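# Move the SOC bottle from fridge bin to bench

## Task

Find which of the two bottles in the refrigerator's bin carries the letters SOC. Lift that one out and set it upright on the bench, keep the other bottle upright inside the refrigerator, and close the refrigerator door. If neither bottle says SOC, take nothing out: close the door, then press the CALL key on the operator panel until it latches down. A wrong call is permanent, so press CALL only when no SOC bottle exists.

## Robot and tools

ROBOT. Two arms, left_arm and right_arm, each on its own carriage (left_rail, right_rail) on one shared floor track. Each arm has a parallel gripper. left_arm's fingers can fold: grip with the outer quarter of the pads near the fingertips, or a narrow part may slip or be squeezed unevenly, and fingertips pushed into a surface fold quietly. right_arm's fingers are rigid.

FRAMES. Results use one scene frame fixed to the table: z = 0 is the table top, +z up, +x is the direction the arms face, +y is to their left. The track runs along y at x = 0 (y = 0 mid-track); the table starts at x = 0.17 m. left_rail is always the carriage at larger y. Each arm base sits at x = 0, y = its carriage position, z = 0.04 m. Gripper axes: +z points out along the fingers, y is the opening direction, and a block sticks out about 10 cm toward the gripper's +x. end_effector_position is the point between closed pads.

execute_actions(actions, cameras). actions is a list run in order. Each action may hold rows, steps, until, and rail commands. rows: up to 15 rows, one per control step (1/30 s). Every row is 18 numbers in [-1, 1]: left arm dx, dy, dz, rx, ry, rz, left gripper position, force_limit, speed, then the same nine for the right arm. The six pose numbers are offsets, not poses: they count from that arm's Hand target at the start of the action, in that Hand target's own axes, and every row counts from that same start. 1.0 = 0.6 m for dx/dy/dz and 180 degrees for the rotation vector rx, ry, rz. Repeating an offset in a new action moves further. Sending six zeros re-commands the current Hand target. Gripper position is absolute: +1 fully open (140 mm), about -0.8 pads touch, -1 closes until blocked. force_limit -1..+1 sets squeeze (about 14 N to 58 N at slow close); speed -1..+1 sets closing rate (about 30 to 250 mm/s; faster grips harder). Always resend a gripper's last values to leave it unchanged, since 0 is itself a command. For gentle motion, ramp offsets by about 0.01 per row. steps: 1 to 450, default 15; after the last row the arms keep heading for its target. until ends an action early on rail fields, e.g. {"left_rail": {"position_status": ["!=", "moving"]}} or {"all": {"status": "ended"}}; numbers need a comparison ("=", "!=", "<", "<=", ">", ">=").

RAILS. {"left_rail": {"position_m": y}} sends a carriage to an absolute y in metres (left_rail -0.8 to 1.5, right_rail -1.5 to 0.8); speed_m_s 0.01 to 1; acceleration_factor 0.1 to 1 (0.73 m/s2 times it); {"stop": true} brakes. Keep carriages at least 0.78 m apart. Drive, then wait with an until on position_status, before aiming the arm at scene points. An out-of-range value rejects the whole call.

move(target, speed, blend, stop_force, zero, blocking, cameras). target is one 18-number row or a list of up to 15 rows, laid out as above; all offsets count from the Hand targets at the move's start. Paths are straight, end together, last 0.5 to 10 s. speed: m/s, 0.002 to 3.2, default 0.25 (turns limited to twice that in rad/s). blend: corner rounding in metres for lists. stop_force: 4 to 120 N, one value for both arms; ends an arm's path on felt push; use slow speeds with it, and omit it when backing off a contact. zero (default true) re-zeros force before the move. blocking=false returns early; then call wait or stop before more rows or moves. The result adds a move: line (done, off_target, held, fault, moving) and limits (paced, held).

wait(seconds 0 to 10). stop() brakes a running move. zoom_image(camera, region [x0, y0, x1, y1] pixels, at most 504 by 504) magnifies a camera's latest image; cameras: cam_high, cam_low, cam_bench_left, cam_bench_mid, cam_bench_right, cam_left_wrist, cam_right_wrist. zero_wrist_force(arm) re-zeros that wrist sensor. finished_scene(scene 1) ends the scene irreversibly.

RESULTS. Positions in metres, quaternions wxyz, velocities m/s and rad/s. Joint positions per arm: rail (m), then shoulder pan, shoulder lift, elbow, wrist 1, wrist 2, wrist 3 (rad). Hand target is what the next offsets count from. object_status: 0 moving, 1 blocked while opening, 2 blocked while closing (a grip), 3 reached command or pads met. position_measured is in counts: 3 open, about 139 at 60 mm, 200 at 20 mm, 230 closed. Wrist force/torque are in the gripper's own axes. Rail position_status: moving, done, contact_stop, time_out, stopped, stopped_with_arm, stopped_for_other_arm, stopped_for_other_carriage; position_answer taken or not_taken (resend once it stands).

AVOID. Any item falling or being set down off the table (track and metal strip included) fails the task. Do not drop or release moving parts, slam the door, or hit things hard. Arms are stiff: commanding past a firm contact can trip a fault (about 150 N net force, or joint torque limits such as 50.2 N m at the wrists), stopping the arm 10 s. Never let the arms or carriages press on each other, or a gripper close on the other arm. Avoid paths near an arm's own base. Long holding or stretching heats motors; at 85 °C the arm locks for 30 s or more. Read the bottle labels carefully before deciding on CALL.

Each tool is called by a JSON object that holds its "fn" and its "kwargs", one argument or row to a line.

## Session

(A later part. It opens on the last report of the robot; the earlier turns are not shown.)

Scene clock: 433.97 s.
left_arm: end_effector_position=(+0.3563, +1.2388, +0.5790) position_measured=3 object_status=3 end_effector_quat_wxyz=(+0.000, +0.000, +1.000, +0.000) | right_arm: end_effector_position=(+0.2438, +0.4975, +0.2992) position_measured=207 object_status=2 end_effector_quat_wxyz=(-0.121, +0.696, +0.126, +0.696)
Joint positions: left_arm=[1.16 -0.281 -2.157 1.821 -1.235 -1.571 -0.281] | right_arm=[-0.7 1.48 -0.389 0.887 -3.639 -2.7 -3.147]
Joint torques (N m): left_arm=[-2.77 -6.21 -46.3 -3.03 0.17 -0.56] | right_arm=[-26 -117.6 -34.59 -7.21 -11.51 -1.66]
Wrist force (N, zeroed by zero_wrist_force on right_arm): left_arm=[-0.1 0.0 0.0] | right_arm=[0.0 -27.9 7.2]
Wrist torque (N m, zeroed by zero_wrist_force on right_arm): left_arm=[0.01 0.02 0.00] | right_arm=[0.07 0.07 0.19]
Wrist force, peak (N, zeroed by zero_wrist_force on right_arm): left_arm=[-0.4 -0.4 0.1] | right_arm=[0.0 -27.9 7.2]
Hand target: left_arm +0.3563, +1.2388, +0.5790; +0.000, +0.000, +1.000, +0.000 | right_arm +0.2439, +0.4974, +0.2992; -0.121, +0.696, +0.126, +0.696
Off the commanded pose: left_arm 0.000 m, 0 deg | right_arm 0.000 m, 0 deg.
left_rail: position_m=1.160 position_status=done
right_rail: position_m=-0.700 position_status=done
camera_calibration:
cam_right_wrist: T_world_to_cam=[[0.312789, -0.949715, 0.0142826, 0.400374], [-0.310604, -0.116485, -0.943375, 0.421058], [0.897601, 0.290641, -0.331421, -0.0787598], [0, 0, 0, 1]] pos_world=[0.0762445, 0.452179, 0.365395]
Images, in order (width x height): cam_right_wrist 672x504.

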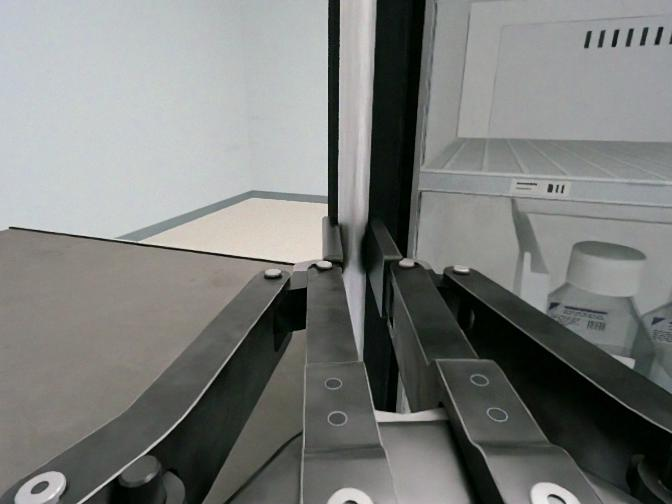

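{"fn": "move", "kwargs": {
  "target": [0,0,0,0,0,0,1,1,1,0,-0.0017,0,0,0,0,-1,-1,-1],
  "speed": 0.02
}}

Scene clock: 437.93 s.
left_arm: end_effector_position=(+0.3563, +1.2388, +0.5790) position_measured=3 object_status=3 end_effector_quat_wxyz=(+0.000, +0.000, +1.000, +0.000) | right_arm: end_effector_position=(+0.2437, +0.4983, +0.2992) position_measured=207 object_status=2 end_effector_quat_wxyz=(-0.121, +0.696, +0.125, +0.696)
Joint positions: left_arm=[1.16 -0.281 -2.157 1.821 -1.235 -1.571 -0.281] | right_arm=[-0.7 1.48 -0.387 0.883 -3.637 -2.701 -3.147]
Joint torques (N m): left_arm=[-4.45 -7.63 -46.72 -3.29 0.16 -0.63] | right_arm=[16.42 -108.51 -46.95 1.88 -3.56 0.14]
Wrist force (N, zeroed by zero_wrist_force on right_arm): left_arm=[-0.2 0.0 -0.1] | right_arm=[0.3 -6.1 -0.1]
Wrist torque (N m, zeroed by zero_wrist_force on right_arm): left_arm=[0.01 0.04 0.00] | right_arm=[0.12 -0.03 0.07]
Wrist force, peak (N, zeroed by zero_wrist_force on right_arm): left_arm=[-0.5 0.0 0.5] | right_arm=[0.1 -29.0 7.6]
Hand target: left_arm +0.3563, +1.2388, +0.5790; +0.000, +0.000, +1.000, +0.000 | right_arm +0.2435, +0.4984, +0.2992; -0.121, +0.696, +0.126, +0.696
Off the commanded pose: left_arm 0.000 m, 0 deg | right_arm 0.000 m, 0 deg.
left_rail: position_m=1.160 position_status=done
right_rail: position_m=-0.700 position_status=done
move: done

{"fn": "execute_actions", "kwargs": {
  "actions": [
    {"rows":[[0,0,0,0,0,0,1,1,1,0,-0.0004,0,0,0,0,-0.98,0.1,-1]],"steps":30}
  ]
}}

{"fn": "move", "kwargs": {
  "target": [0,0,0,0,0,0,1,1,1,0,-0.0098,-0.0629,0.0278,0,0,-0.98,0.1,-1],
  "speed": 0.06,
  "cameras": ["cam_right_wrist"]
}}

Scene clock: 450.40 s.
left_arm: end_effector_position=(+0.3563, +1.2388, +0.5790) position_measured=3 object_status=3 end_effector_quat_wxyz=(+0.000, +0.000, +1.000, +0.000) | right_arm: end_effector_position=(+0.2434, +0.4986, +0.2992) position_measured=210 object_status=2 end_effector_quat_wxyz=(-0.121, +0.696, +0.126, +0.696)
Joint positions: left_arm=[1.16 -0.281 -2.157 1.821 -1.235 -1.571 -0.281] | right_arm=[-0.7 1.48 -0.386 0.882 -3.636 -2.701 -3.147]
Joint torques (N m): left_arm=[-4.23 -7.12 -45.68 -3.35 0.38 -0.22] | right_arm=[19.26 -108.2 -48.01 3.78 1.07 2.33]
Wrist force (N, zeroed by zero_wrist_force on right_arm): left_arm=[-0.1 -0.2 0.3] | right_arm=[0.2 9.3 -3.0]
Wrist torque (N m, zeroed by zero_wrist_force on right_arm): left_arm=[-0.04 0.02 0.00] | right_arm=[0.22 0.02 0.45]
Wrist force, peak (N, zeroed by zero_wrist_force on right_arm): left_arm=[-0.8 0.1 0.1] | right_arm=[0.0 9.9 -3.2]
Hand target: left_arm +0.3563, +1.2388, +0.5790; +0.000, +0.000, +1.000, +0.000 | right_arm +0.2434, +0.4986, +0.2992; -0.121, +0.696, +0.126, +0.696
Off the commanded pose: left_arm 0.000 m, 0 deg | right_arm 0.000 m, 0 deg.
left_rail: position_m=1.160 position_status=done
right_rail: position_m=-0.700 position_status=done

Scene clock: 451.57 s.
left_arm: end_effector_position=(+0.3563, +1.2388, +0.5790) position_measured=3 object_status=3 end_effector_quat_wxyz=(+0.000, +0.000, +1.000, +0.000) | right_arm: end_effector_position=(+0.2060, +0.4912, +0.2992) position_measured=210 object_status=2 end_effector_quat_wxyz=(-0.151, +0.690, +0.156, +0.690)
Joint positions: left_arm=[1.16 -0.281 -2.157 1.821 -1.235 -1.571 -0.281] | right_arm=[-0.7 1.502 -0.444 1.006 -3.7 -2.635 -3.146]
Joint torques (N m): left_arm=[-2.27 -7.5 -45.55 -3.19 0.3 -0.09] | right_arm=[7.67 -145.01 -27.08 -7.81 -6.96 2.86]
Wrist force (N, zeroed by zero_wrist_force on right_arm): left_arm=[-0.4 0.0 0.0] | right_arm=[0.5 -28.0 8.7]
Wrist torque (N m, zeroed by zero_wrist_force on right_arm): left_arm=[0.00 0.08 0.00] | right_arm=[0.42 -0.05 0.19]
Wrist force, peak (N, zeroed by zero_wrist_force on right_arm): left_arm=[-0.5 -0.1 0.1] | right_arm=[0.5 -28.0 8.7]
Hand target: left_arm +0.3563, +1.2388, +0.5790; +0.000, +0.000, +1.000, +0.000 | right_arm +0.2060, +0.4912, +0.2992; -0.151, +0.690, +0.156, +0.690
Off the commanded pose: left_arm 0.000 m, 0 deg | right_arm 0.000 m, 0 deg.
left_rail: position_m=1.160 position_status=done
right_rail: position_m=-0.700 position_status=done
move: done
camera_calibration:
cam_right_wrist: T_world_to_cam=[[0.394389, -0.918834, 0.0142054, 0.374386], [-0.299765, -0.14325, -0.943197, 0.419375], [0.868676, 0.367728, -0.33193, -0.0748398], [0, 0, 0, 1]] pos_world=[0.043072, 0.431594, 0.365393]
Images, in order (width x height): cam_right_wrist 672x504.

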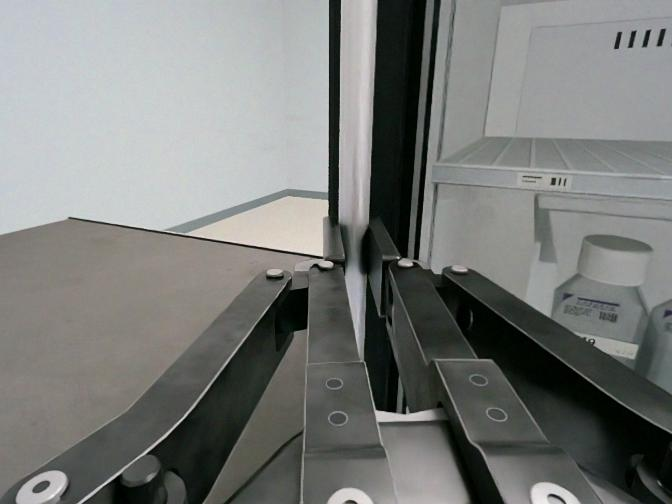

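{"fn": "move", "kwargs": {
  "target": [0,0,0,0,0,0,1,1,1,0,-0.0182,-0.099,0.0444,0,0,-0.98,0.1,-1],
  "speed": 0.08
}}

Scene clock: 462.13 s.
left_arm: end_effector_position=(+0.3563, +1.2388, +0.5790) position_measured=3 object_status=3 end_effector_quat_wxyz=(+0.000, +0.000, +1.000, +0.000) | right_arm: end_effector_position=(+0.1477, +0.4757, +0.2992) position_measured=210 object_status=2 end_effector_quat_wxyz=(-0.199, +0.678, +0.203, +0.678)
Joint positions: left_arm=[1.16 -0.281 -2.157 1.821 -1.235 -1.571 -0.281] | right_arm=[-0.7 1.534 -0.525 1.179 -3.792 -2.528 -3.145]
Joint torques (N m): left_arm=[-3.46 -7.48 -45.87 -3.18 0.14 -0.17] | right_arm=[34.3 -140.19 -39.01 -2.34 12.24 2.62]
Wrist force (N, zeroed by zero_wrist_force on right_arm): left_arm=[0.0 0.0 0.1] | right_arm=[-4.6 28.9 -6.0]
Wrist torque (N m, zeroed by zero_wrist_force on right_arm): left_arm=[0.00 -0.01 0.00] | right_arm=[-0.04 0.00 0.17]
Wrist force, peak (N, zeroed by zero_wrist_force on right_arm): left_arm=[-0.5 0.1 0.5] | right_arm=[-2.5 -38.7 12.1]
Hand target: left_arm +0.3563, +1.2388, +0.5790; +0.000, +0.000, +1.000, +0.000 | right_arm +0.1475, +0.4758, +0.2992; -0.199, +0.678, +0.204, +0.678
Off the commanded pose: left_arm 0.000 m, 0 deg | right_arm 0.000 m, 0 deg.
left_rail: position_m=1.160 position_status=done
right_rail: position_m=-0.700 position_status=done
move: done

{"fn": "move", "kwargs": {
  "target": [
    [0,0,0,0,0,0,1,1,1,0,-0.0125,-0.0752,0.0333,0,0,-0.98,0.1,-1],
    [0,0,0,0,0,0,1,1,1,0,-0.0184,-0.151,0.0667,0,0,-0.98,0.1,-1]
  ],
  "speed": 0.1,
  "blend": [0.01,0]
}}

Scene clock: 470.13 s.
left_arm: end_effector_position=(+0.3563, +1.2388, +0.5790) position_measured=3 object_status=3 end_effector_quat_wxyz=(+0.000, +0.000, +1.000, +0.000) | right_arm: end_effector_position=(+0.0657, +0.4357, +0.2993) position_measured=210 object_status=2 end_effector_quat_wxyz=(-0.269, +0.653, +0.273, +0.653)
Joint positions: left_arm=[1.16 -0.281 -2.157 1.821 -1.235 -1.571 -0.281] | right_arm=[-0.7 1.572 -0.639 1.429 -3.926 -2.356 -3.144]
Joint torques (N m): left_arm=[-4.6 -7.36 -45.41 -2.63 0.32 -0.61] | right_arm=[40.04 -142.11 -42.31 -5.9 13.09 2.5]
Wrist force (N, zeroed by zero_wrist_force on right_arm): left_arm=[-0.5 0.3 0.1] | right_arm=[-16.0 31.1 -6.8]
Wrist torque (N m, zeroed by zero_wrist_force on right_arm): left_arm=[0.08 0.10 0.00] | right_arm=[0.00 -0.16 0.17]
Wrist force, peak (N, zeroed by zero_wrist_force on right_arm): left_arm=[-0.7 -0.3 0.2] | right_arm=[-5.8 39.3 -8.6]
Hand target: left_arm +0.3563, +1.2388, +0.5790; +0.000, +0.000, +1.000, +0.000 | right_arm +0.0656, +0.4357, +0.2993; -0.269, +0.653, +0.273, +0.653
Off the commanded pose: left_arm 0.000 m, 0 deg | right_arm 0.000 m, 0 deg.
left_rail: position_m=1.160 position_status=done
right_rail: position_m=-0.700 position_status=done
move: done

{"fn": "move", "kwargs": {
  "target": [
    [0,0,0,0,0,0,1,1,1,-0.0017,-0.0117,-0.0885,0.0417,0,0,-0.98,0.1,-1],
    [0,0,0,0,0,0,1,1,1,-0.0017,-0.0145,-0.1818,0.0833,0,0,-0.98,0.1,-1]
  ],
  "speed": 0.12,
  "blend": [0.01,0]
}}

Scene clock: 482.10 s.
left_arm: end_effector_position=(+0.3563, +1.2388, +0.5790) position_measured=3 object_status=3 end_effector_quat_wxyz=(+0.000, +0.000, +1.000, +0.000) | right_arm: end_effector_position=(-0.0177, +0.3647, +0.2986) position_measured=210 object_status=2 end_effector_quat_wxyz=(-0.352, +0.613, +0.356, +0.612)
Joint positions: left_arm=[1.16 -0.281 -2.157 1.821 -1.235 -1.571 -0.281] | right_arm=[-0.7 1.588 -0.768 1.72 -4.089 -2.111 -3.143]
Joint torques (N m): left_arm=[-3.04 -5.15 -45.48 -2.21 0.61 -0.47] | right_arm=[-38.23 -124.92 -16.31 -11.74 -11.17 1.79]
Wrist force (N, zeroed by zero_wrist_force on right_arm): left_arm=[-0.2 0.0 0.1] | right_arm=[-6.5 -42.2 12.2]
Wrist torque (N m, zeroed by zero_wrist_force on right_arm): left_arm=[0.00 0.05 0.00] | right_arm=[0.07 0.06 0.06]
Wrist force, peak (N, zeroed by zero_wrist_force on right_arm): left_arm=[-0.6 -0.3 -0.1] | right_arm=[-9.3 -52.9 15.0]
Hand target: left_arm +0.3563, +1.2388, +0.5790; +0.000, +0.000, +1.000, +0.000 | right_arm -0.0176, +0.3647, +0.2986; -0.352, +0.613, +0.356, +0.612
Off the commanded pose: left_arm 0.000 m, 0 deg | right_arm 0.000 m, 0 deg.
left_rail: position_m=1.160 position_status=done
right_rail: position_m=-0.700 position_status=done
move: done

{"fn": "move", "kwargs": {
  "target": [0,0,0,0,0,0,1,1,1,0,-0.0198,-0.101,0.0444,0,0,-0.98,0.1,-1],
  "speed": 0.12
}}

Scene clock: 492.07 s.
left_arm: end_effector_position=(+0.3563, +1.2388, +0.5790) position_measured=3 object_status=3 end_effector_quat_wxyz=(+0.000, +0.000, +1.000, +0.000) | right_arm: end_effector_position=(-0.0580, +0.3180, +0.2988) position_measured=210 object_status=2 end_effector_quat_wxyz=(-0.393, +0.587, +0.398, +0.585)
Joint positions: left_arm=[1.16 -0.281 -2.157 1.821 -1.235 -1.571 -0.281] | right_arm=[-0.7 1.587 -0.83 1.867 -4.173 -1.97 -3.143]
Joint torques (N m): left_arm=[-2.95 -6.38 -45.75 -3.3 0.26 -0.68] | right_arm=[-18.46 -125.11 -28.26 -11.75 2.36 2.86]
Wrist force (N, zeroed by zero_wrist_force on right_arm): left_arm=[-0.1 0.0 0.0] | right_arm=[-16.1 -1.8 1.9]
Wrist torque (N m, zeroed by zero_wrist_force on right_arm): left_arm=[0.00 0.03 0.00] | right_arm=[0.00 -0.08 0.07]
Wrist force, peak (N, zeroed by zero_wrist_force on right_arm): left_arm=[-0.6 0.2 0.0] | right_arm=[-11.2 -59.7 17.6]
Hand target: left_arm +0.3563, +1.2388, +0.5790; +0.000, +0.000, +1.000, +0.000 | right_arm -0.0581, +0.3179, +0.2988; -0.393, +0.587, +0.398, +0.585
Off the commanded pose: left_arm 0.000 m, 0 deg | right_arm 0.000 m, 0 deg.
left_rail: position_m=1.160 position_status=done
right_rail: position_m=-0.700 position_status=done
move: done

{"fn": "move", "kwargs": {
  "target": [
    [0,0,0,0,0,0,1,1,1,-0.0017,-0.0128,-0.0625,0.0278,0,0,-0.98,0.1,-1],
    [0,0,0,0,0,0,1,1,1,-0.0017,-0.0195,-0.126,0.0556,0,0,-0.98,0.1,-1],
    [0,0,0,0,0,0,1,1,1,-0.0017,-0.0207,-0.19,0.0833,0,0,-0.98,0.1,-1],
    [0,0,0,0,0,0,1,1,1,-0.0017,-0.0165,-0.254,0.1111,0,0,-0.98,0.1,-1]
  ],
  "speed": 0.14,
  "blend": [0.01,0.01,0.01,0],
  "cameras": ["cam_right_wrist"]
}}

Scene clock: 499.30 s.
left_arm: end_effector_position=(+0.3563, +1.2388, +0.5790) position_measured=3 object_status=3 end_effector_quat_wxyz=(+0.000, +0.000, +1.000, +0.000) | right_arm: end_effector_position=(-0.1243, +0.1804, +0.2986) position_measured=210 object_status=2 end_effector_quat_wxyz=(+0.489, -0.510, -0.493, -0.507)
Joint positions: left_arm=[1.16 -0.281 -2.157 1.821 -1.235 -1.571 -0.281] | right_arm=[-0.7 1.499 -0.964 2.217 -4.388 -1.533 -3.144]
Joint torques (N m): left_arm=[-2.84 -11.2 -45.28 -2.45 0.55 -0.66] | right_arm=[-23.6 -113.48 -24.48 -16.41 1.67 -3.47]
Wrist force (N, zeroed by zero_wrist_force on right_arm): left_arm=[-0.2 0.2 -0.1] | right_arm=[-27.3 -3.7 1.8]
Wrist torque (N m, zeroed by zero_wrist_force on right_arm): left_arm=[0.04 0.05 0.00] | right_arm=[-0.03 -0.32 0.02]
Wrist force, peak (N, zeroed by zero_wrist_force on right_arm): left_arm=[-0.7 -0.1 -0.1] | right_arm=[-27.7 -14.3 4.8]
Hand target: left_arm +0.3563, +1.2388, +0.5790; +0.000, +0.000, +1.000, +0.000 | right_arm -0.1243, +0.1803, +0.2986; +0.489, -0.510, -0.493, -0.507
Off the commanded pose: left_arm 0.000 m, 0 deg | right_arm 0.000 m, 0 deg.
left_rail: position_m=1.160 position_status=done
right_rail: position_m=-0.700 position_status=done
move: done
camera_calibration:
cam_right_wrist: T_world_to_cam=[[0.997765, -0.0661054, 0.00973053, 0.141464], [-0.013132, -0.336793, -0.941487, 0.345399], [0.0655146, 0.939255, -0.336908, 0.124853], [0, 0, 0, 1]] pos_world=[-0.144792, 0.00841051, 0.365877]
Images, in order (width x height): cam_right_wrist 672x504.

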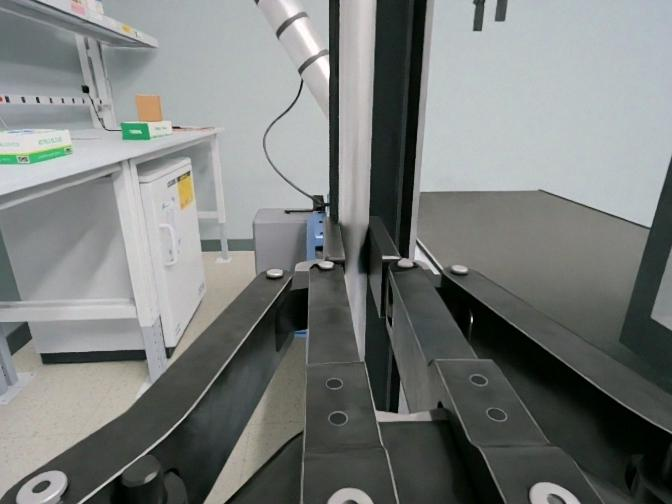

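{"fn": "move", "kwargs": {
  "target": [
    [0,0,0,0,0,0,1,1,1,-0.0025,-0.0123,-0.0627,0.0278,0,0,-0.98,0.1,-1],
    [0,0,0,0,0,0,1,1,1,-0.0025,-0.0192,-0.1263,0.0556,0,0,-0.98,0.1,-1],
    [0,0,0,0,0,0,1,1,1,-0.0025,-0.0205,-0.1902,0.0833,0,0,-0.98,0.1,-1],
    [0,0,0,0,0,0,1,1,1,-0.0025,-0.016,-0.254,0.1111,0,0,-0.98,0.1,-1]
  ],
  "speed": 0.14,
  "blend": [0.01,0.01,0.01,0]
}}

Scene clock: 515.20 s.
left_arm: end_effector_position=(+0.3563, +1.2388, +0.5790) position_measured=3 object_status=3 end_effector_quat_wxyz=(+0.000, +0.000, +1.000, +0.000) | right_arm: end_effector_position=(-0.1391, +0.0284, +0.2981) position_measured=210 object_status=2 end_effector_quat_wxyz=(+0.570, -0.417, -0.574, -0.414)
Joint positions: left_arm=[1.16 -0.281 -2.157 1.821 -1.235 -1.571 -0.281] | right_arm=[-0.7 1.21 -1.041 2.513 -4.606 -0.895 -3.147]
Joint torques (N m): left_arm=[-2.64 -10.47 -46.59 -2.52 0.59 -1.01] | right_arm=[-41.84 -93.24 -16.29 -13.53 -6.83 2.37]
Wrist force (N, zeroed by zero_wrist_force on right_arm): left_arm=[-0.2 0.1 0.0] | right_arm=[-33.5 -29.0 8.5]
Wrist torque (N m, zeroed by zero_wrist_force on right_arm): left_arm=[0.02 0.04 0.00] | right_arm=[0.20 -0.39 -0.06]
Wrist force, peak (N, zeroed by zero_wrist_force on right_arm): left_arm=[-0.7 0.3 -0.1] | right_arm=[-28.1 -38.7 11.4]
Hand target: left_arm +0.3563, +1.2388, +0.5790; +0.000, +0.000, +1.000, +0.000 | right_arm -0.1391, +0.0284, +0.2981; +0.570, -0.417, -0.574, -0.414
Off the commanded pose: left_arm 0.000 m, 0 deg | right_arm 0.000 m, 0 deg.
left_rail: position_m=1.160 position_status=done
right_rail: position_m=-0.700 position_status=done
move: done

{"fn": "move", "kwargs": {
  "target": [
    [0,0,0,0,0,0,1,1,1,-0.0042,-0.0148,-0.0632,0.0278,0,0,-0.98,0.1,-1],
    [0,0,0,0,0,0,1,1,1,-0.0042,-0.0215,-0.1271,0.0556,0,0,-0.98,0.1,-1]
  ],
  "speed": 0.14,
  "blend": [0.01,0],
  "cameras": ["cam_high","cam_right_wrist"]
}}

Scene clock: 523.20 s.
left_arm: end_effector_position=(+0.3563, +1.2388, +0.5790) position_measured=3 object_status=3 end_effector_quat_wxyz=(+0.000, +0.000, +1.000, +0.000) | right_arm: end_effector_position=(-0.1277, -0.0481, +0.2961) position_measured=210 object_status=2 end_effector_quat_wxyz=(+0.605, -0.366, -0.608, -0.362)
Joint positions: left_arm=[1.16 -0.281 -2.157 1.821 -1.235 -1.571 -0.281] | right_arm=[-0.7 0.962 -1.043 2.62 -4.704 -0.473 -3.153]
Joint torques (N m): left_arm=[-5.11 -8.33 -45.57 -2.15 0.59 -0.45] | right_arm=[-21.8 -17.8 5.87 0.07 1.38 3.32]
Wrist force (N, zeroed by zero_wrist_force on right_arm): left_arm=[-0.6 -0.1 0.1] | right_arm=[21.6 -4.6 1.6]
Wrist torque (N m, zeroed by zero_wrist_force on right_arm): left_arm=[-0.01 0.14 0.00] | right_arm=[0.06 0.34 -0.19]
Wrist force, peak (N, zeroed by zero_wrist_force on right_arm): left_arm=[-0.7 0.2 -0.1] | right_arm=[-33.6 -29.4 9.1]
Hand target: left_arm +0.3563, +1.2388, +0.5790; +0.000, +0.000, +1.000, +0.000 | right_arm -0.1277, -0.0481, +0.2961; +0.605, -0.366, -0.608, -0.362
Off the commanded pose: left_arm 0.000 m, 0 deg | right_arm 0.000 m, 0 deg.
left_rail: position_m=1.160 position_status=done
right_rail: position_m=-0.700 position_status=done
move: done
camera_calibration:
cam_right_wrist: T_world_to_cam=[[0.897107, 0.441767, 0.00637513, 0.142399], [0.154313, -0.299781, -0.941445, 0.289159], [-0.413988, 0.845561, -0.337106, 0.273067], [0, 0, 0, 1]] pos_world=[-0.0593214, -0.207117, 0.363372]
Images, in order (width x height): cam_high 672x504, cam_right_wrist 672x504.

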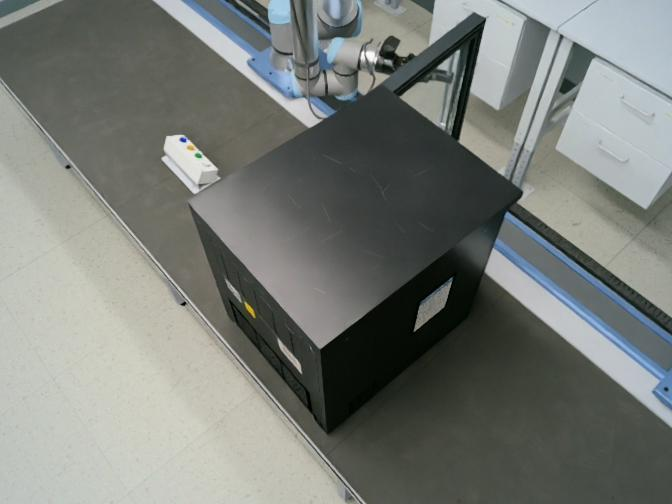

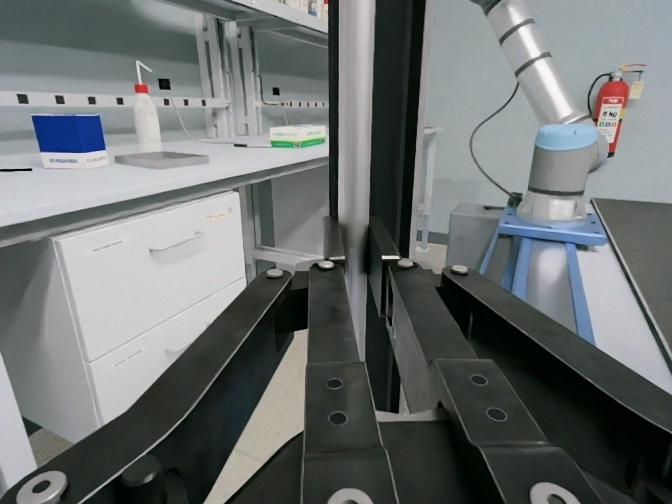

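{"fn": "move", "kwargs": {
  "target": [-0.0395,-0.5147,0.1483,-0.3536,0,0.3536,0.1,-1,-1,0,0,0,0,0,0,-0.98,0.1,-1],
  "speed": 0.6
}}

{"fn": "move", "kwargs": {
  "target": [-0.4538,-0.6363,-0.6538,-0.3216,-0.0437,0.3834,0.1,-1,-1,0,0,0,0,0,0,-0.98,0.1,-1],
  "speed": 0.6,
  "cameras": ["cam_left_wrist"]
}}

Scene clock: 565.27 s.
left_arm: end_effector_position=(+0.3800, +0.9300, +0.4900) position_measured=117 object_status=0 end_effector_quat_wxyz=(+0.000, +0.500, +0.707, +0.500) | right_arm: end_effector_position=(-0.1277, -0.0481, +0.2961) position_measured=210 object_status=2 end_effector_quat_wxyz=(+0.605, -0.366, -0.608, -0.362)
Joint positions: left_arm=[1.16 -1.496 -1.827 1.927 -0.743 -0.987 -0.564] | right_arm=[-0.7 0.962 -1.043 2.62 -4.704 -0.473 -3.153]
Joint torques (N m): left_arm=[-18.41 -11.48 -40.99 3.56 4.57 1.69] | right_arm=[-22.72 -19.2 4.17 2.97 1.36 3.18]
Wrist force (N, zeroed by zero_wrist_force on right_arm): left_arm=[0.7 -1.5 -0.4] | right_arm=[21.9 -5.4 1.7]
Wrist torque (N m, zeroed by zero_wrist_force on right_arm): left_arm=[0.04 -0.20 -0.24] | right_arm=[-0.12 0.46 -0.20]
Wrist force, peak (N, zeroed by zero_wrist_force on right_arm): left_arm=[-1.3 -3.1 -1.3] | right_arm=[23.1 -4.8 1.7]
Hand target: left_arm +0.3800, +0.9300, +0.4900; +0.000, +0.500, +0.707, +0.500 | right_arm -0.1277, -0.0481, +0.2961; +0.605, -0.366, -0.608, -0.362
Off the commanded pose: left_arm 0.000 m, 0 deg | right_arm 0.000 m, 0 deg.
left_rail: position_m=1.160 position_status=done
right_rail: position_m=-0.700 position_status=done
move: done

Scene clock: 567.37 s.
left_arm: end_effector_position=(+0.0500, +0.4602, +0.2800) position_measured=117 object_status=3 end_effector_quat_wxyz=(+0.000, +0.766, +0.000, +0.643) | right_arm: end_effector_position=(-0.1277, -0.0481, +0.2961) position_measured=210 object_status=2 end_effector_quat_wxyz=(+0.605, -0.366, -0.608, -0.362)
Joint positions: left_arm=[1.16 -2.19 -1.176 1.796 -0.916 -0.641 0.239] | right_arm=[-0.7 0.962 -1.043 2.62 -4.704 -0.473 -3.153]
Joint torques (N m): left_arm=[-3.76 -62.9 -47.11 -2.45 4.48 1.03] | right_arm=[-21.86 -17.39 3.22 0.19 0.73 3.21]
Wrist force (N, zeroed by zero_wrist_force on right_arm): left_arm=[0.6 -1.1 -2.1] | right_arm=[22.6 -4.9 1.4]
Wrist torque (N m, zeroed by zero_wrist_force on right_arm): left_arm=[-0.07 -0.40 -0.33] | right_arm=[-0.02 0.33 -0.21]
Wrist force, peak (N, zeroed by zero_wrist_force on right_arm): left_arm=[-1.2 -0.3 -3.8] | right_arm=[22.7 -4.8 1.7]
Hand target: left_arm +0.0500, +0.4601, +0.2800; +0.000, +0.766, +0.000, +0.643 | right_arm -0.1277, -0.0481, +0.2961; +0.605, -0.366, -0.608, -0.362
Off the commanded pose: left_arm 0.000 m, 0 deg | right_arm 0.000 m, 0 deg.
left_rail: position_m=1.160 position_status=done
right_rail: position_m=-0.700 position_status=done
move: done
camera_calibration:
cam_left_wrist: T_world_to_cam=[[-0.0553319, -0.993928, -0.0951067, 0.489061], [-0.453706, 0.109879, -0.884351, 0.219706], [0.889432, -0.00578234, -0.457031, 0.271439], [0, 0, 0, 1]] pos_world=[-0.114684, 0.46352, 0.364866]
Images, in order (width x height): cam_left_wrist 672x504.

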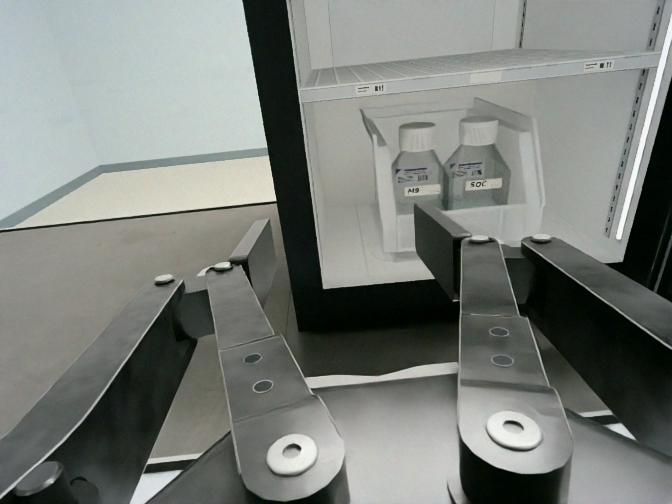

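Good view. Take stereo images by driving the left rail.

{"fn": "execute_actions", "kwargs": {
  "actions": [
    {"left_rail":{"position_m":0.96},"steps":120,"until":{"left_rail":{"position_status":["!=","moving"]}}}
  ],
  "cameras": ["cam_left_wrist"]
}}

{"fn": "zoom_image", "kwargs": {
  "camera": "cam_left_wrist",
  "region": [170, 60, 450, 340]
}}

{"fn": "zoom_image", "kwargs": {
  "camera": "cam_left_wrist",
  "region": [230, 90, 380, 240]
}}

{"fn": "execute_actions", "kwargs": {
  "actions": [
    {"left_rail":{"position_m":0.86},"steps":120,"until":{"left_rail":{"position_status":["!=","moving"]}}}
  ],
  "cameras": ["cam_left_wrist"]
}}

{"fn": "zoom_image", "kwargs": {
  "camera": "cam_left_wrist",
  "region": [90, 60, 370, 340]
}}

{"fn": "zoom_image", "kwargs": {
  "camera": "cam_left_wrist",
  "region": [140, 90, 290, 240]
}}

Scene clock: 572.90 s.
left_arm: end_effector_position=(+0.0500, +0.2599, +0.2800) position_measured=117 object_status=3 end_effector_quat_wxyz=(+0.000, +0.766, +0.000, +0.643) | right_arm: end_effector_position=(-0.1277, -0.0481, +0.2961) position_measured=210 object_status=2 end_effector_quat_wxyz=(+0.605, -0.366, -0.608, -0.362)
Joint positions: left_arm=[0.96 -2.19 -1.176 1.796 -0.916 -0.641 0.239] | right_arm=[-0.7 0.962 -1.043 2.62 -4.704 -0.473 -3.153]
Joint torques (N m): left_arm=[3.77 -73.92 -36.71 -0.77 2.38 1.73] | right_arm=[-21.87 -16.83 -0.4 0.34 -0.27 2.96]
Wrist force (N, zeroed by zero_wrist_force on right_arm): left_arm=[0.5 -0.8 -2.3] | right_arm=[22.3 -4.7 1.7]
Wrist torque (N m, zeroed by zero_wrist_force on right_arm): left_arm=[0.00 -0.36 -0.33] | right_arm=[0.03 0.40 -0.20]
Wrist force, peak (N, zeroed by zero_wrist_force on right_arm): left_arm=[0.6 -3.1 -2.2] | right_arm=[22.8 -5.2 1.5]
Hand target: left_arm +0.0500, +0.2599, +0.2800; +0.000, +0.766, +0.000, +0.643 | right_arm -0.1277, -0.0481, +0.2961; +0.605, -0.366, -0.608, -0.362
Tool commands: left_gripper/position=+0.1 left_gripper/force_limit=-1.0 left_gripper/speed=-1.0 right_gripper/position=-0.98 right_gripper/force_limit=+0.1 right_gripper/speed=-1.0
Off the commanded pose: left_arm 0.000 m, 0 deg | right_arm 0.000 m, 0 deg.
left_rail: position_m=0.960 position_status=done
right_rail: position_m=-0.700 position_status=done
camera_calibration:
cam_left_wrist: T_world_to_cam=[[-0.0553319, -0.993928, -0.0951067, 0.290077], [-0.453706, 0.109879, -0.884351, 0.241704], [0.889432, -0.00578234, -0.457031, 0.270282], [0, 0, 0, 1]] pos_world=[-0.114684, 0.26332, 0.364866]
Images, in order (width x height): cam_left_wrist 672x504.

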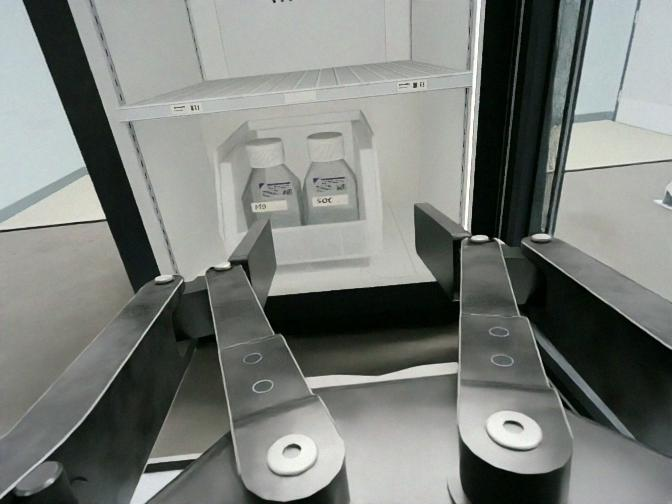

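Scaled by 1.800 from the camera's 672x504 image, which has a finer 960x720 frame.

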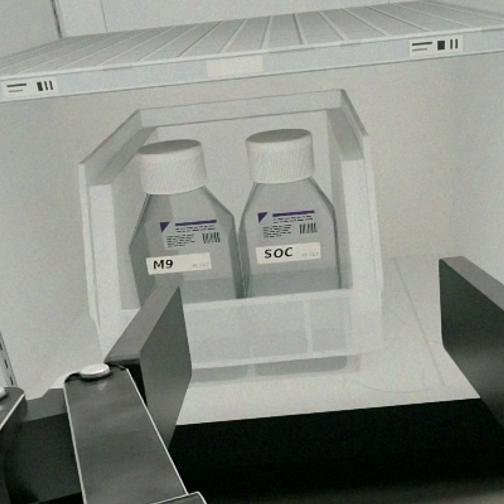

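Scaled by 3.360 from the camera's 672x504 image, which has a finer 960x720 frame.

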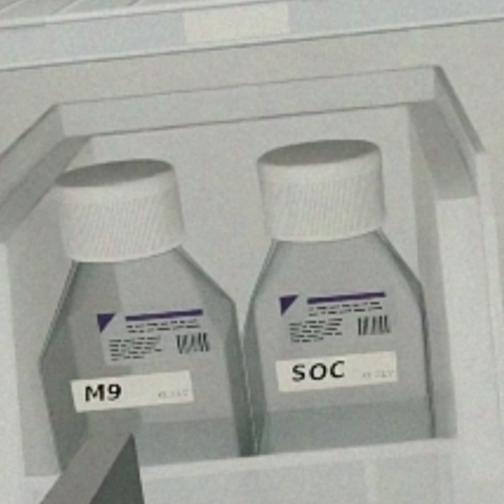

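Scene clock: 573.90 s.
left_arm: end_effector_position=(+0.0500, +0.1599, +0.2800) position_measured=117 object_status=3 end_effector_quat_wxyz=(+0.000, +0.766, +0.000, +0.643) | right_arm: end_effector_position=(-0.1277, -0.0481, +0.2961) position_measured=210 object_status=2 end_effector_quat_wxyz=(+0.605, -0.366, -0.608, -0.362)
Joint positions: left_arm=[0.86 -2.19 -1.176 1.796 -0.916 -0.641 0.239] | right_arm=[-0.7 0.962 -1.043 2.62 -4.704 -0.473 -3.153]
Joint torques (N m): left_arm=[-1.88 -82.67 -32.96 2.32 1.09 1.8] | right_arm=[-23.04 -17.04 -0.66 0.17 -0.34 3.29]
Wrist force (N, zeroed by zero_wrist_force on right_arm): left_arm=[0.5 -1.0 -2.0] | right_arm=[22.4 -4.8 1.0]
Wrist torque (N m, zeroed by zero_wrist_force on right_arm): left_arm=[-0.05 -0.37 -0.33] | right_arm=[0.01 0.35 -0.20]
Wrist force, peak (N, zeroed by zero_wrist_force on right_arm): left_arm=[0.3 -2.6 -2.3] | right_arm=[23.1 -4.3 1.7]
Hand target: left_arm +0.0500, +0.1599, +0.2800; +0.000, +0.766, +0.000, +0.643 | right_arm -0.1277, -0.0481, +0.2961; +0.605, -0.366, -0.608, -0.362
Tool commands: left_gripper/position=+0.1 left_gripper/force_limit=-1.0 left_gripper/speed=-1.0 right_gripper/position=-0.98 right_gripper/force_limit=+0.1 right_gripper/speed=-1.0
Off the commanded pose: left_arm 0.000 m, 0 deg | right_arm 0.000 m, 0 deg.
left_rail: position_m=0.860 position_status=done
right_rail: position_m=-0.700 position_status=done
camera_calibration:
cam_left_wrist: T_world_to_cam=[[-0.0553319, -0.993928, -0.0951067, 0.190684], [-0.453706, 0.109879, -0.884351, 0.252692], [0.889432, -0.00578234, -0.457031, 0.269703], [0, 0, 0, 1]] pos_world=[-0.114684, 0.16332, 0.364866]
Images, in order (width x height): cam_left_wrist 672x504.

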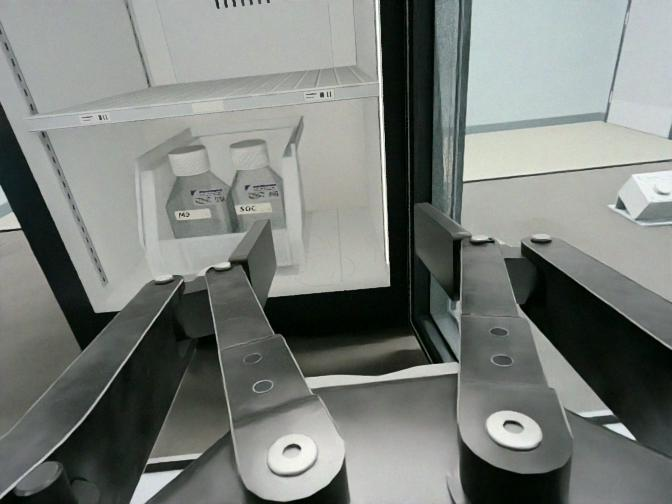

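Scaled by 1.800 from the camera's 672x504 image, which has a finer 960x720 frame.

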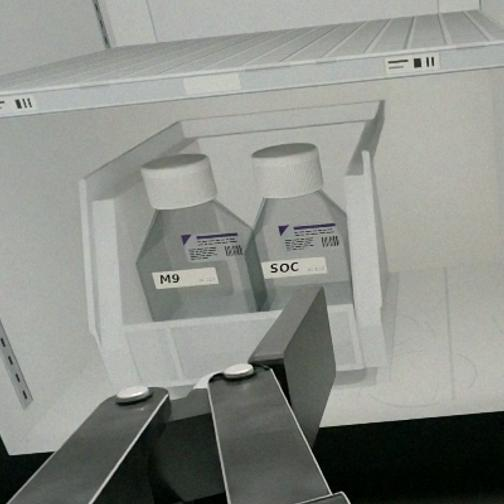

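Scaled by 3.360 from the camera's 672x504 image, which has a finer 960x720 frame.

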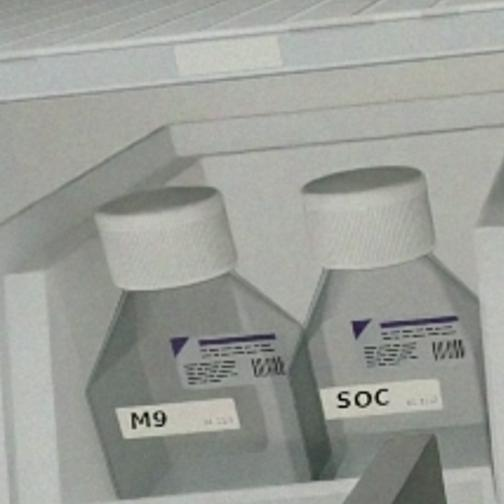

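{"fn": "zoom_image", "kwargs": {
  "camera": "cam_left_wrist",
  "region": [130, 180, 330, 320]
}}

{"fn": "zoom_image", "kwargs": {
  "camera": "cam_left_wrist",
  "region": [230, 150, 400, 320]
}}

Scaled by 2.520 from the camera's 672x504 image, which has a finer 960x720 frame.

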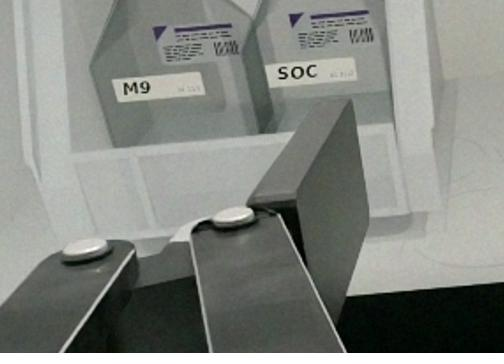

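Scaled by 2.965 from the camera's 672x504 image, which has a finer 960x720 frame.

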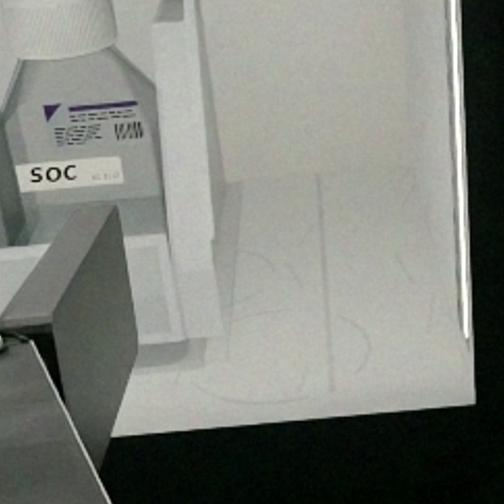

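{"fn": "move", "kwargs": {
  "target": [-0.252,-0.1667,0.0107,0,0.0556,0,0.1,-1,-1,0,0,0,0,0,0,-0.98,0.1,-1],
  "speed": 0.4,
  "cameras": ["cam_left_wrist"]
}}

{"fn": "zoom_image", "kwargs": {
  "camera": "cam_left_wrist",
  "region": [210, 60, 460, 250]
}}

{"fn": "zoom_image", "kwargs": {
  "camera": "cam_left_wrist",
  "region": [250, 90, 400, 240]
}}

Scene clock: 661.93 s.
left_arm: end_effector_position=(+0.0301, +0.2599, +0.1300) position_measured=117 object_status=3 end_effector_quat_wxyz=(+0.000, +0.707, +0.000, +0.707) | right_arm: end_effector_position=(-0.1277, -0.0481, +0.2961) position_measured=210 object_status=2 end_effector_quat_wxyz=(+0.605, -0.366, -0.608, -0.362)
Joint positions: left_arm=[0.86 -2.309 -0.979 1.974 -0.995 -0.738 0] | right_arm=[-0.7 0.962 -1.043 2.62 -4.704 -0.473 -3.153]
Joint torques (N m): left_arm=[-12.83 -60.77 -16.06 -2.1 -3.81 -2.41] | right_arm=[-21.73 -17.54 -0.75 0.32 -2.41 3.27]
Wrist force (N, zeroed by zero_wrist_force on right_arm): left_arm=[0.5 -1.4 -2.4] | right_arm=[22.3 -4.7 1.6]
Wrist torque (N m, zeroed by zero_wrist_force on right_arm): left_arm=[-0.11 -0.37 -0.14] | right_arm=[0.02 0.39 -0.20]
Wrist force, peak (N, zeroed by zero_wrist_force on right_arm): left_arm=[-3.0 -2.9 -2.6] | right_arm=[23.0 -4.7 1.7]
Hand target: left_arm +0.0301, +0.2599, +0.1300; +0.000, +0.707, +0.000, +0.707 | right_arm -0.1277, -0.0481, +0.2961; +0.605, -0.366, -0.608, -0.362
Off the commanded pose: left_arm 0.000 m, 0 deg | right_arm 0.000 m, 0 deg.
left_rail: position_m=0.860 position_status=done
right_rail: position_m=-0.700 position_status=done
move: done
camera_calibration:
cam_left_wrist: T_world_to_cam=[[-0.0379752, -0.993928, -0.103271, 0.275151], [-0.293236, 0.10988, -0.949705, 0.103714], [0.955285, -0.0057823, -0.295629, 0.196471], [0, 0, 0, 1]] pos_world=[-0.146825, 0.26322, 0.184996]
Images, in order (width x height): cam_left_wrist 672x504.

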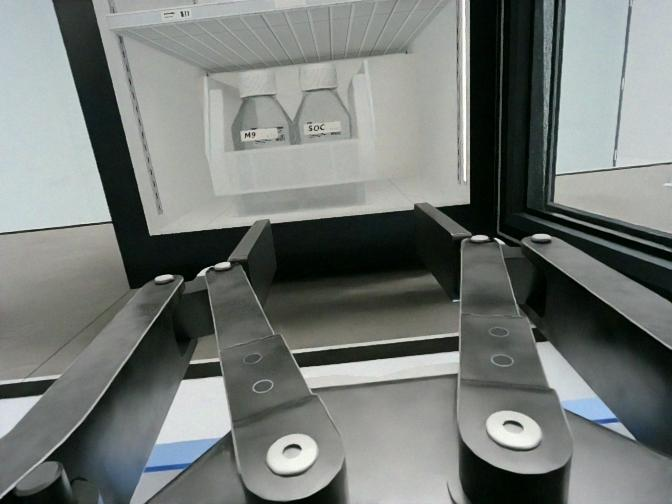

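Scaled by 2.016 from the camera's 672x504 image, which has a finer 960x720 frame.

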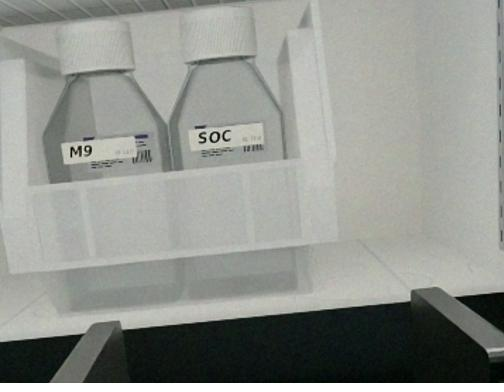

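Scaled by 3.360 from the camera's 672x504 image, which has a finer 960x720 frame.

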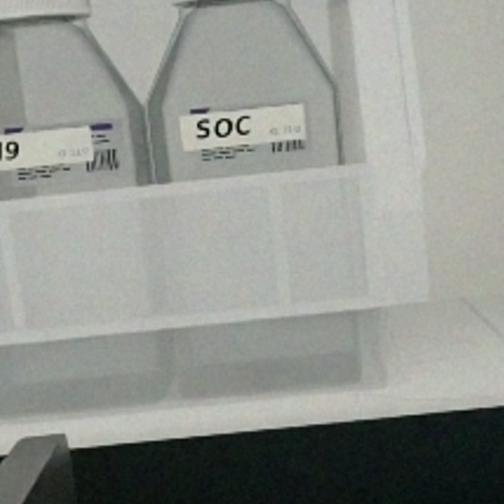

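{"fn": "move", "kwargs": {
  "target": [0.3833,-0.5,0.2,0.1093,-0.1374,-0.0242,-0.028,-1,-1,0,0,0,0,0,0,-0.98,0.1,-1],
  "speed": 0.5
}}

{"fn": "execute_actions", "kwargs": {
  "actions": [
    {"left_rail":{"position_m":0.6},"steps":120,"until":{"left_rail":{"position_status":["!=","moving"]}}}
  ],
  "cameras": ["cam_left_wrist"]
}}

Scene clock: 764.37 s.
left_arm: end_effector_position=(+0.1501, +0.5600, +0.3598) position_measured=132 object_status=3 end_effector_quat_wxyz=(-0.093, +0.831, +0.146, +0.529) | right_arm: end_effector_position=(-0.1277, -0.0481, +0.2961) position_measured=210 object_status=2 end_effector_quat_wxyz=(+0.605, -0.366, -0.608, -0.362)
Joint positions: left_arm=[0.86 -2.321 -1.908 2.245 -0.819 -1.146 0.212] | right_arm=[-0.7 0.962 -1.043 2.62 -4.704 -0.473 -3.153]
Joint torques (N m): left_arm=[-18.68 -35.47 -54.5 4.24 -3.41 -1.51] | right_arm=[-21.83 -16.74 -1.03 0.28 -2.58 3.35]
Wrist force (N, zeroed by zero_wrist_force on right_arm): left_arm=[0.3 -0.9 -1.5] | right_arm=[22.0 -4.4 1.3]
Wrist torque (N m, zeroed by zero_wrist_force on right_arm): left_arm=[-0.11 -0.28 -0.09] | right_arm=[0.08 0.50 -0.20]
Wrist force, peak (N, zeroed by zero_wrist_force on right_arm): left_arm=[4.1 -2.5 -0.5] | right_arm=[22.9 -4.8 1.9]
Hand target: left_arm +0.1501, +0.5600, +0.3599; -0.093, +0.831, +0.146, +0.529 | right_arm -0.1277, -0.0481, +0.2961; +0.605, -0.366, -0.608, -0.362
Off the commanded pose: left_arm 0.000 m, 0 deg | right_arm 0.000 m, 0 deg.
left_rail: position_m=0.860 position_status=done
right_rail: position_m=-0.700 position_status=done
move: done

Scene clock: 765.83 s.
left_arm: end_effector_position=(+0.1500, +0.3000, +0.3599) position_measured=132 object_status=3 end_effector_quat_wxyz=(-0.093, +0.831, +0.146, +0.529) | right_arm: end_effector_position=(-0.1277, -0.0481, +0.2961) position_measured=210 object_status=2 end_effector_quat_wxyz=(+0.605, -0.366, -0.608, -0.362)
Joint positions: left_arm=[0.6 -2.321 -1.908 2.245 -0.819 -1.147 0.212] | right_arm=[-0.7 0.962 -1.043 2.62 -4.704 -0.473 -3.153]
Joint torques (N m): left_arm=[-6.74 -28.41 -42.91 1.99 -0.7 -1.78] | right_arm=[-21.17 -17.21 0.02 0.29 -2.26 3.15]
Wrist force (N, zeroed by zero_wrist_force on right_arm): left_arm=[0.5 -1.1 -1.6] | right_arm=[22.0 -4.6 1.3]
Wrist torque (N m, zeroed by zero_wrist_force on right_arm): left_arm=[-0.16 -0.34 -0.09] | right_arm=[0.05 0.43 -0.20]
Wrist force, peak (N, zeroed by zero_wrist_force on right_arm): left_arm=[0.7 -2.5 -1.1] | right_arm=[22.9 -4.9 1.1]
Hand target: left_arm +0.1501, +0.3000, +0.3599; -0.093, +0.831, +0.146, +0.529 | right_arm -0.1277, -0.0481, +0.2961; +0.605, -0.366, -0.608, -0.362
Tool commands: left_gripper/position=-0.028 left_gripper/force_limit=-1.0 left_gripper/speed=-1.0 right_gripper/position=-0.98 right_gripper/force_limit=+0.1 right_gripper/speed=-1.0
Off the commanded pose: left_arm 0.000 m, 0 deg | right_arm 0.000 m, 0 deg.
left_rail: position_m=0.600 position_status=done
right_rail: position_m=-0.700 position_status=done
camera_calibration:
cam_left_wrist: T_world_to_cam=[[0.266382, -0.960736, -0.0776356, 0.278461], [-0.664308, -0.124637, -0.736994, 0.402259], [0.69838, 0.247896, -0.671426, 0.247794], [0, 0, 0, 1]] pos_world=[0.0199926, 0.256236, 0.484457]
Images, in order (width x height): cam_left_wrist 672x504.

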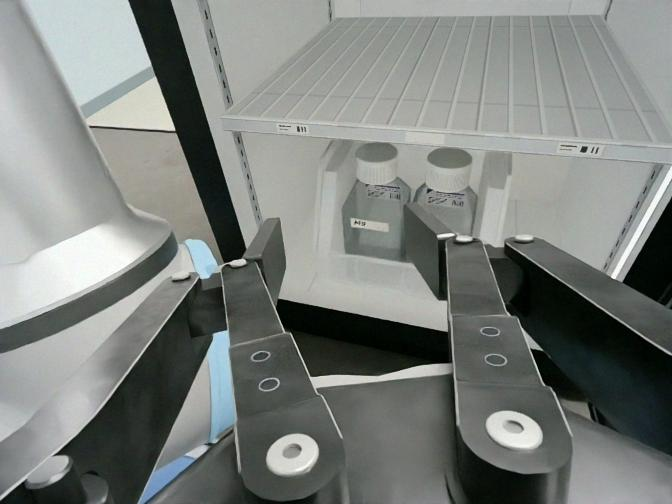

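{"fn": "move", "kwargs": {
  "target": [-0.002,0.2141,0.2365,0,0,0,-0.028,-1,-1,0,0,0,0,0,0,-0.98,0.1,-1],
  "speed": 0.25,
  "cameras": ["cam_left_wrist"]
}}

{"fn": "zoom_image", "kwargs": {
  "camera": "cam_left_wrist",
  "region": [200, 60, 500, 300]
}}

Scene clock: 772.80 s.
left_arm: end_effector_position=(+0.3143, +0.2230, +0.2989) position_measured=132 object_status=3 end_effector_quat_wxyz=(-0.093, +0.831, +0.146, +0.529) | right_arm: end_effector_position=(-0.1277, -0.0481, +0.2961) position_measured=210 object_status=2 end_effector_quat_wxyz=(+0.605, -0.366, -0.608, -0.362)
Joint positions: left_arm=[0.6 -1.889 -1.764 2.283 -1.164 -0.779 0.492] | right_arm=[-0.7 0.962 -1.043 2.62 -4.704 -0.473 -3.153]
Joint torques (N m): left_arm=[11.37 -15.06 -50.93 -4.67 4.93 1.29] | right_arm=[-22.23 -17.34 -1.23 0.22 -2.22 3.01]
Wrist force (N, zeroed by zero_wrist_force on right_arm): left_arm=[0.4 -1.0 -1.2] | right_arm=[22.9 -5.0 1.7]
Wrist torque (N m, zeroed by zero_wrist_force on right_arm): left_arm=[-0.14 -0.30 -0.32] | right_arm=[-0.05 0.27 -0.20]
Wrist force, peak (N, zeroed by zero_wrist_force on right_arm): left_arm=[0.5 -2.5 -3.5] | right_arm=[23.0 -5.1 1.5]
Hand target: left_arm +0.3144, +0.2230, +0.2989; -0.093, +0.831, +0.146, +0.529 | right_arm -0.1277, -0.0481, +0.2961; +0.605, -0.366, -0.608, -0.362
Off the commanded pose: left_arm 0.000 m, 0 deg | right_arm 0.000 m, 0 deg.
left_rail: position_m=0.600 position_status=done
right_rail: position_m=-0.700 position_status=done
move: done
camera_calibration:
cam_left_wrist: T_world_to_cam=[[0.266382, -0.960736, -0.0776356, 0.156078], [-0.664308, -0.124637, -0.736994, 0.456864], [0.69838, 0.247896, -0.671426, 0.111156], [0, 0, 0, 1]] pos_world=[0.184293, 0.179336, 0.423457]
Images, in order (width x height): cam_left_wrist 672x504.

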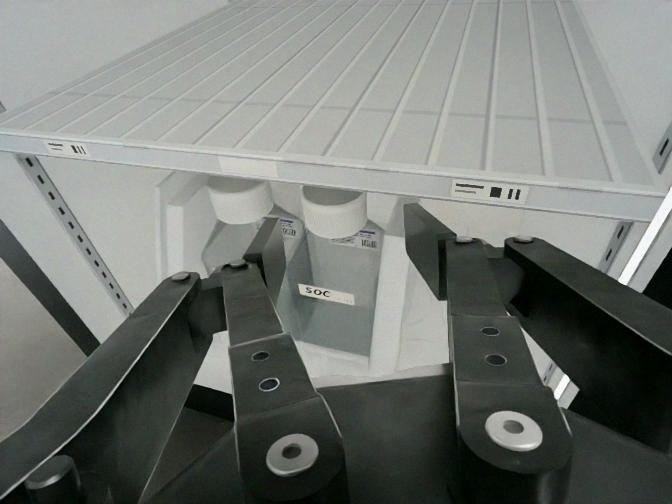

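Scaled by 1.680 from the camera's 672x504 image, which has a finer 960x720 frame.

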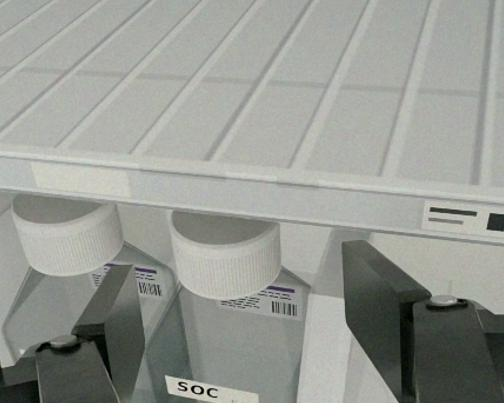

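{"fn": "move", "kwargs": {
  "target": [0,-0.0017,0.1,0,0,0,-0.028,-1,-1,0,0,0,0,0,0,-0.98,0.1,-1],
  "speed": 0.15,
  "cameras": ["cam_left_wrist"]
}}

{"fn": "zoom_image", "kwargs": {
  "camera": "cam_left_wrist",
  "region": [220, 100, 460, 300]
}}

Scene clock: 784.03 s.
left_arm: end_effector_position=(+0.3651, +0.2426, +0.2736) position_measured=132 object_status=3 end_effector_quat_wxyz=(-0.093, +0.831, +0.146, +0.529) | right_arm: end_effector_position=(-0.1277, -0.0481, +0.2961) position_measured=210 object_status=2 end_effector_quat_wxyz=(+0.605, -0.366, -0.608, -0.362)
Joint positions: left_arm=[0.6 -1.791 -1.77 2.35 -1.293 -0.702 0.584] | right_arm=[-0.7 0.962 -1.043 2.62 -4.704 -0.473 -3.153]
Joint torques (N m): left_arm=[9.14 -9.97 -34.26 -5.3 5.31 1.71] | right_arm=[-22.42 -17.81 -0.6 0.54 -2.24 3.24]
Wrist force (N, zeroed by zero_wrist_force on right_arm): left_arm=[0.3 -0.7 -1.3] | right_arm=[22.2 -4.8 1.2]
Wrist torque (N m, zeroed by zero_wrist_force on right_arm): left_arm=[-0.09 -0.29 -0.31] | right_arm=[-0.01 0.42 -0.20]
Wrist force, peak (N, zeroed by zero_wrist_force on right_arm): left_arm=[0.7 -0.6 -3.4] | right_arm=[23.0 -4.7 1.2]
Hand target: left_arm +0.3651, +0.2426, +0.2735; -0.093, +0.831, +0.146, +0.529 | right_arm -0.1277, -0.0481, +0.2961; +0.605, -0.366, -0.608, -0.362
Off the commanded pose: left_arm 0.000 m, 0 deg | right_arm 0.000 m, 0 deg.
left_rail: position_m=0.600 position_status=done
right_rail: position_m=-0.700 position_status=done
move: done
camera_calibration:
cam_left_wrist: T_world_to_cam=[[0.266446, -0.960724, -0.077565, 0.159366], [-0.664282, -0.124729, -0.737002, 0.474423], [0.698381, 0.247896, -0.671425, 0.0538327], [0, 0, 0, 1]] pos_world=[0.235093, 0.198936, 0.398157]
Images, in order (width x height): cam_left_wrist 672x504.

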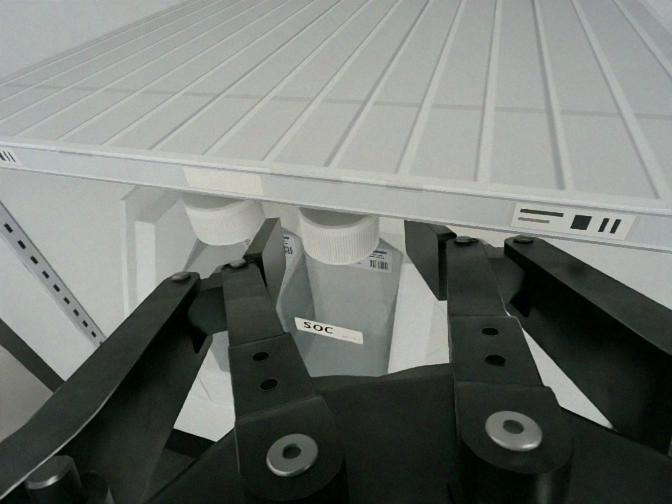

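Scaled by 2.100 from the camera's 672x504 image, which has a finer 960x720 frame.

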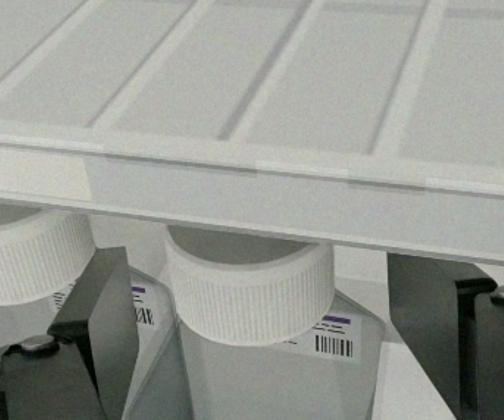

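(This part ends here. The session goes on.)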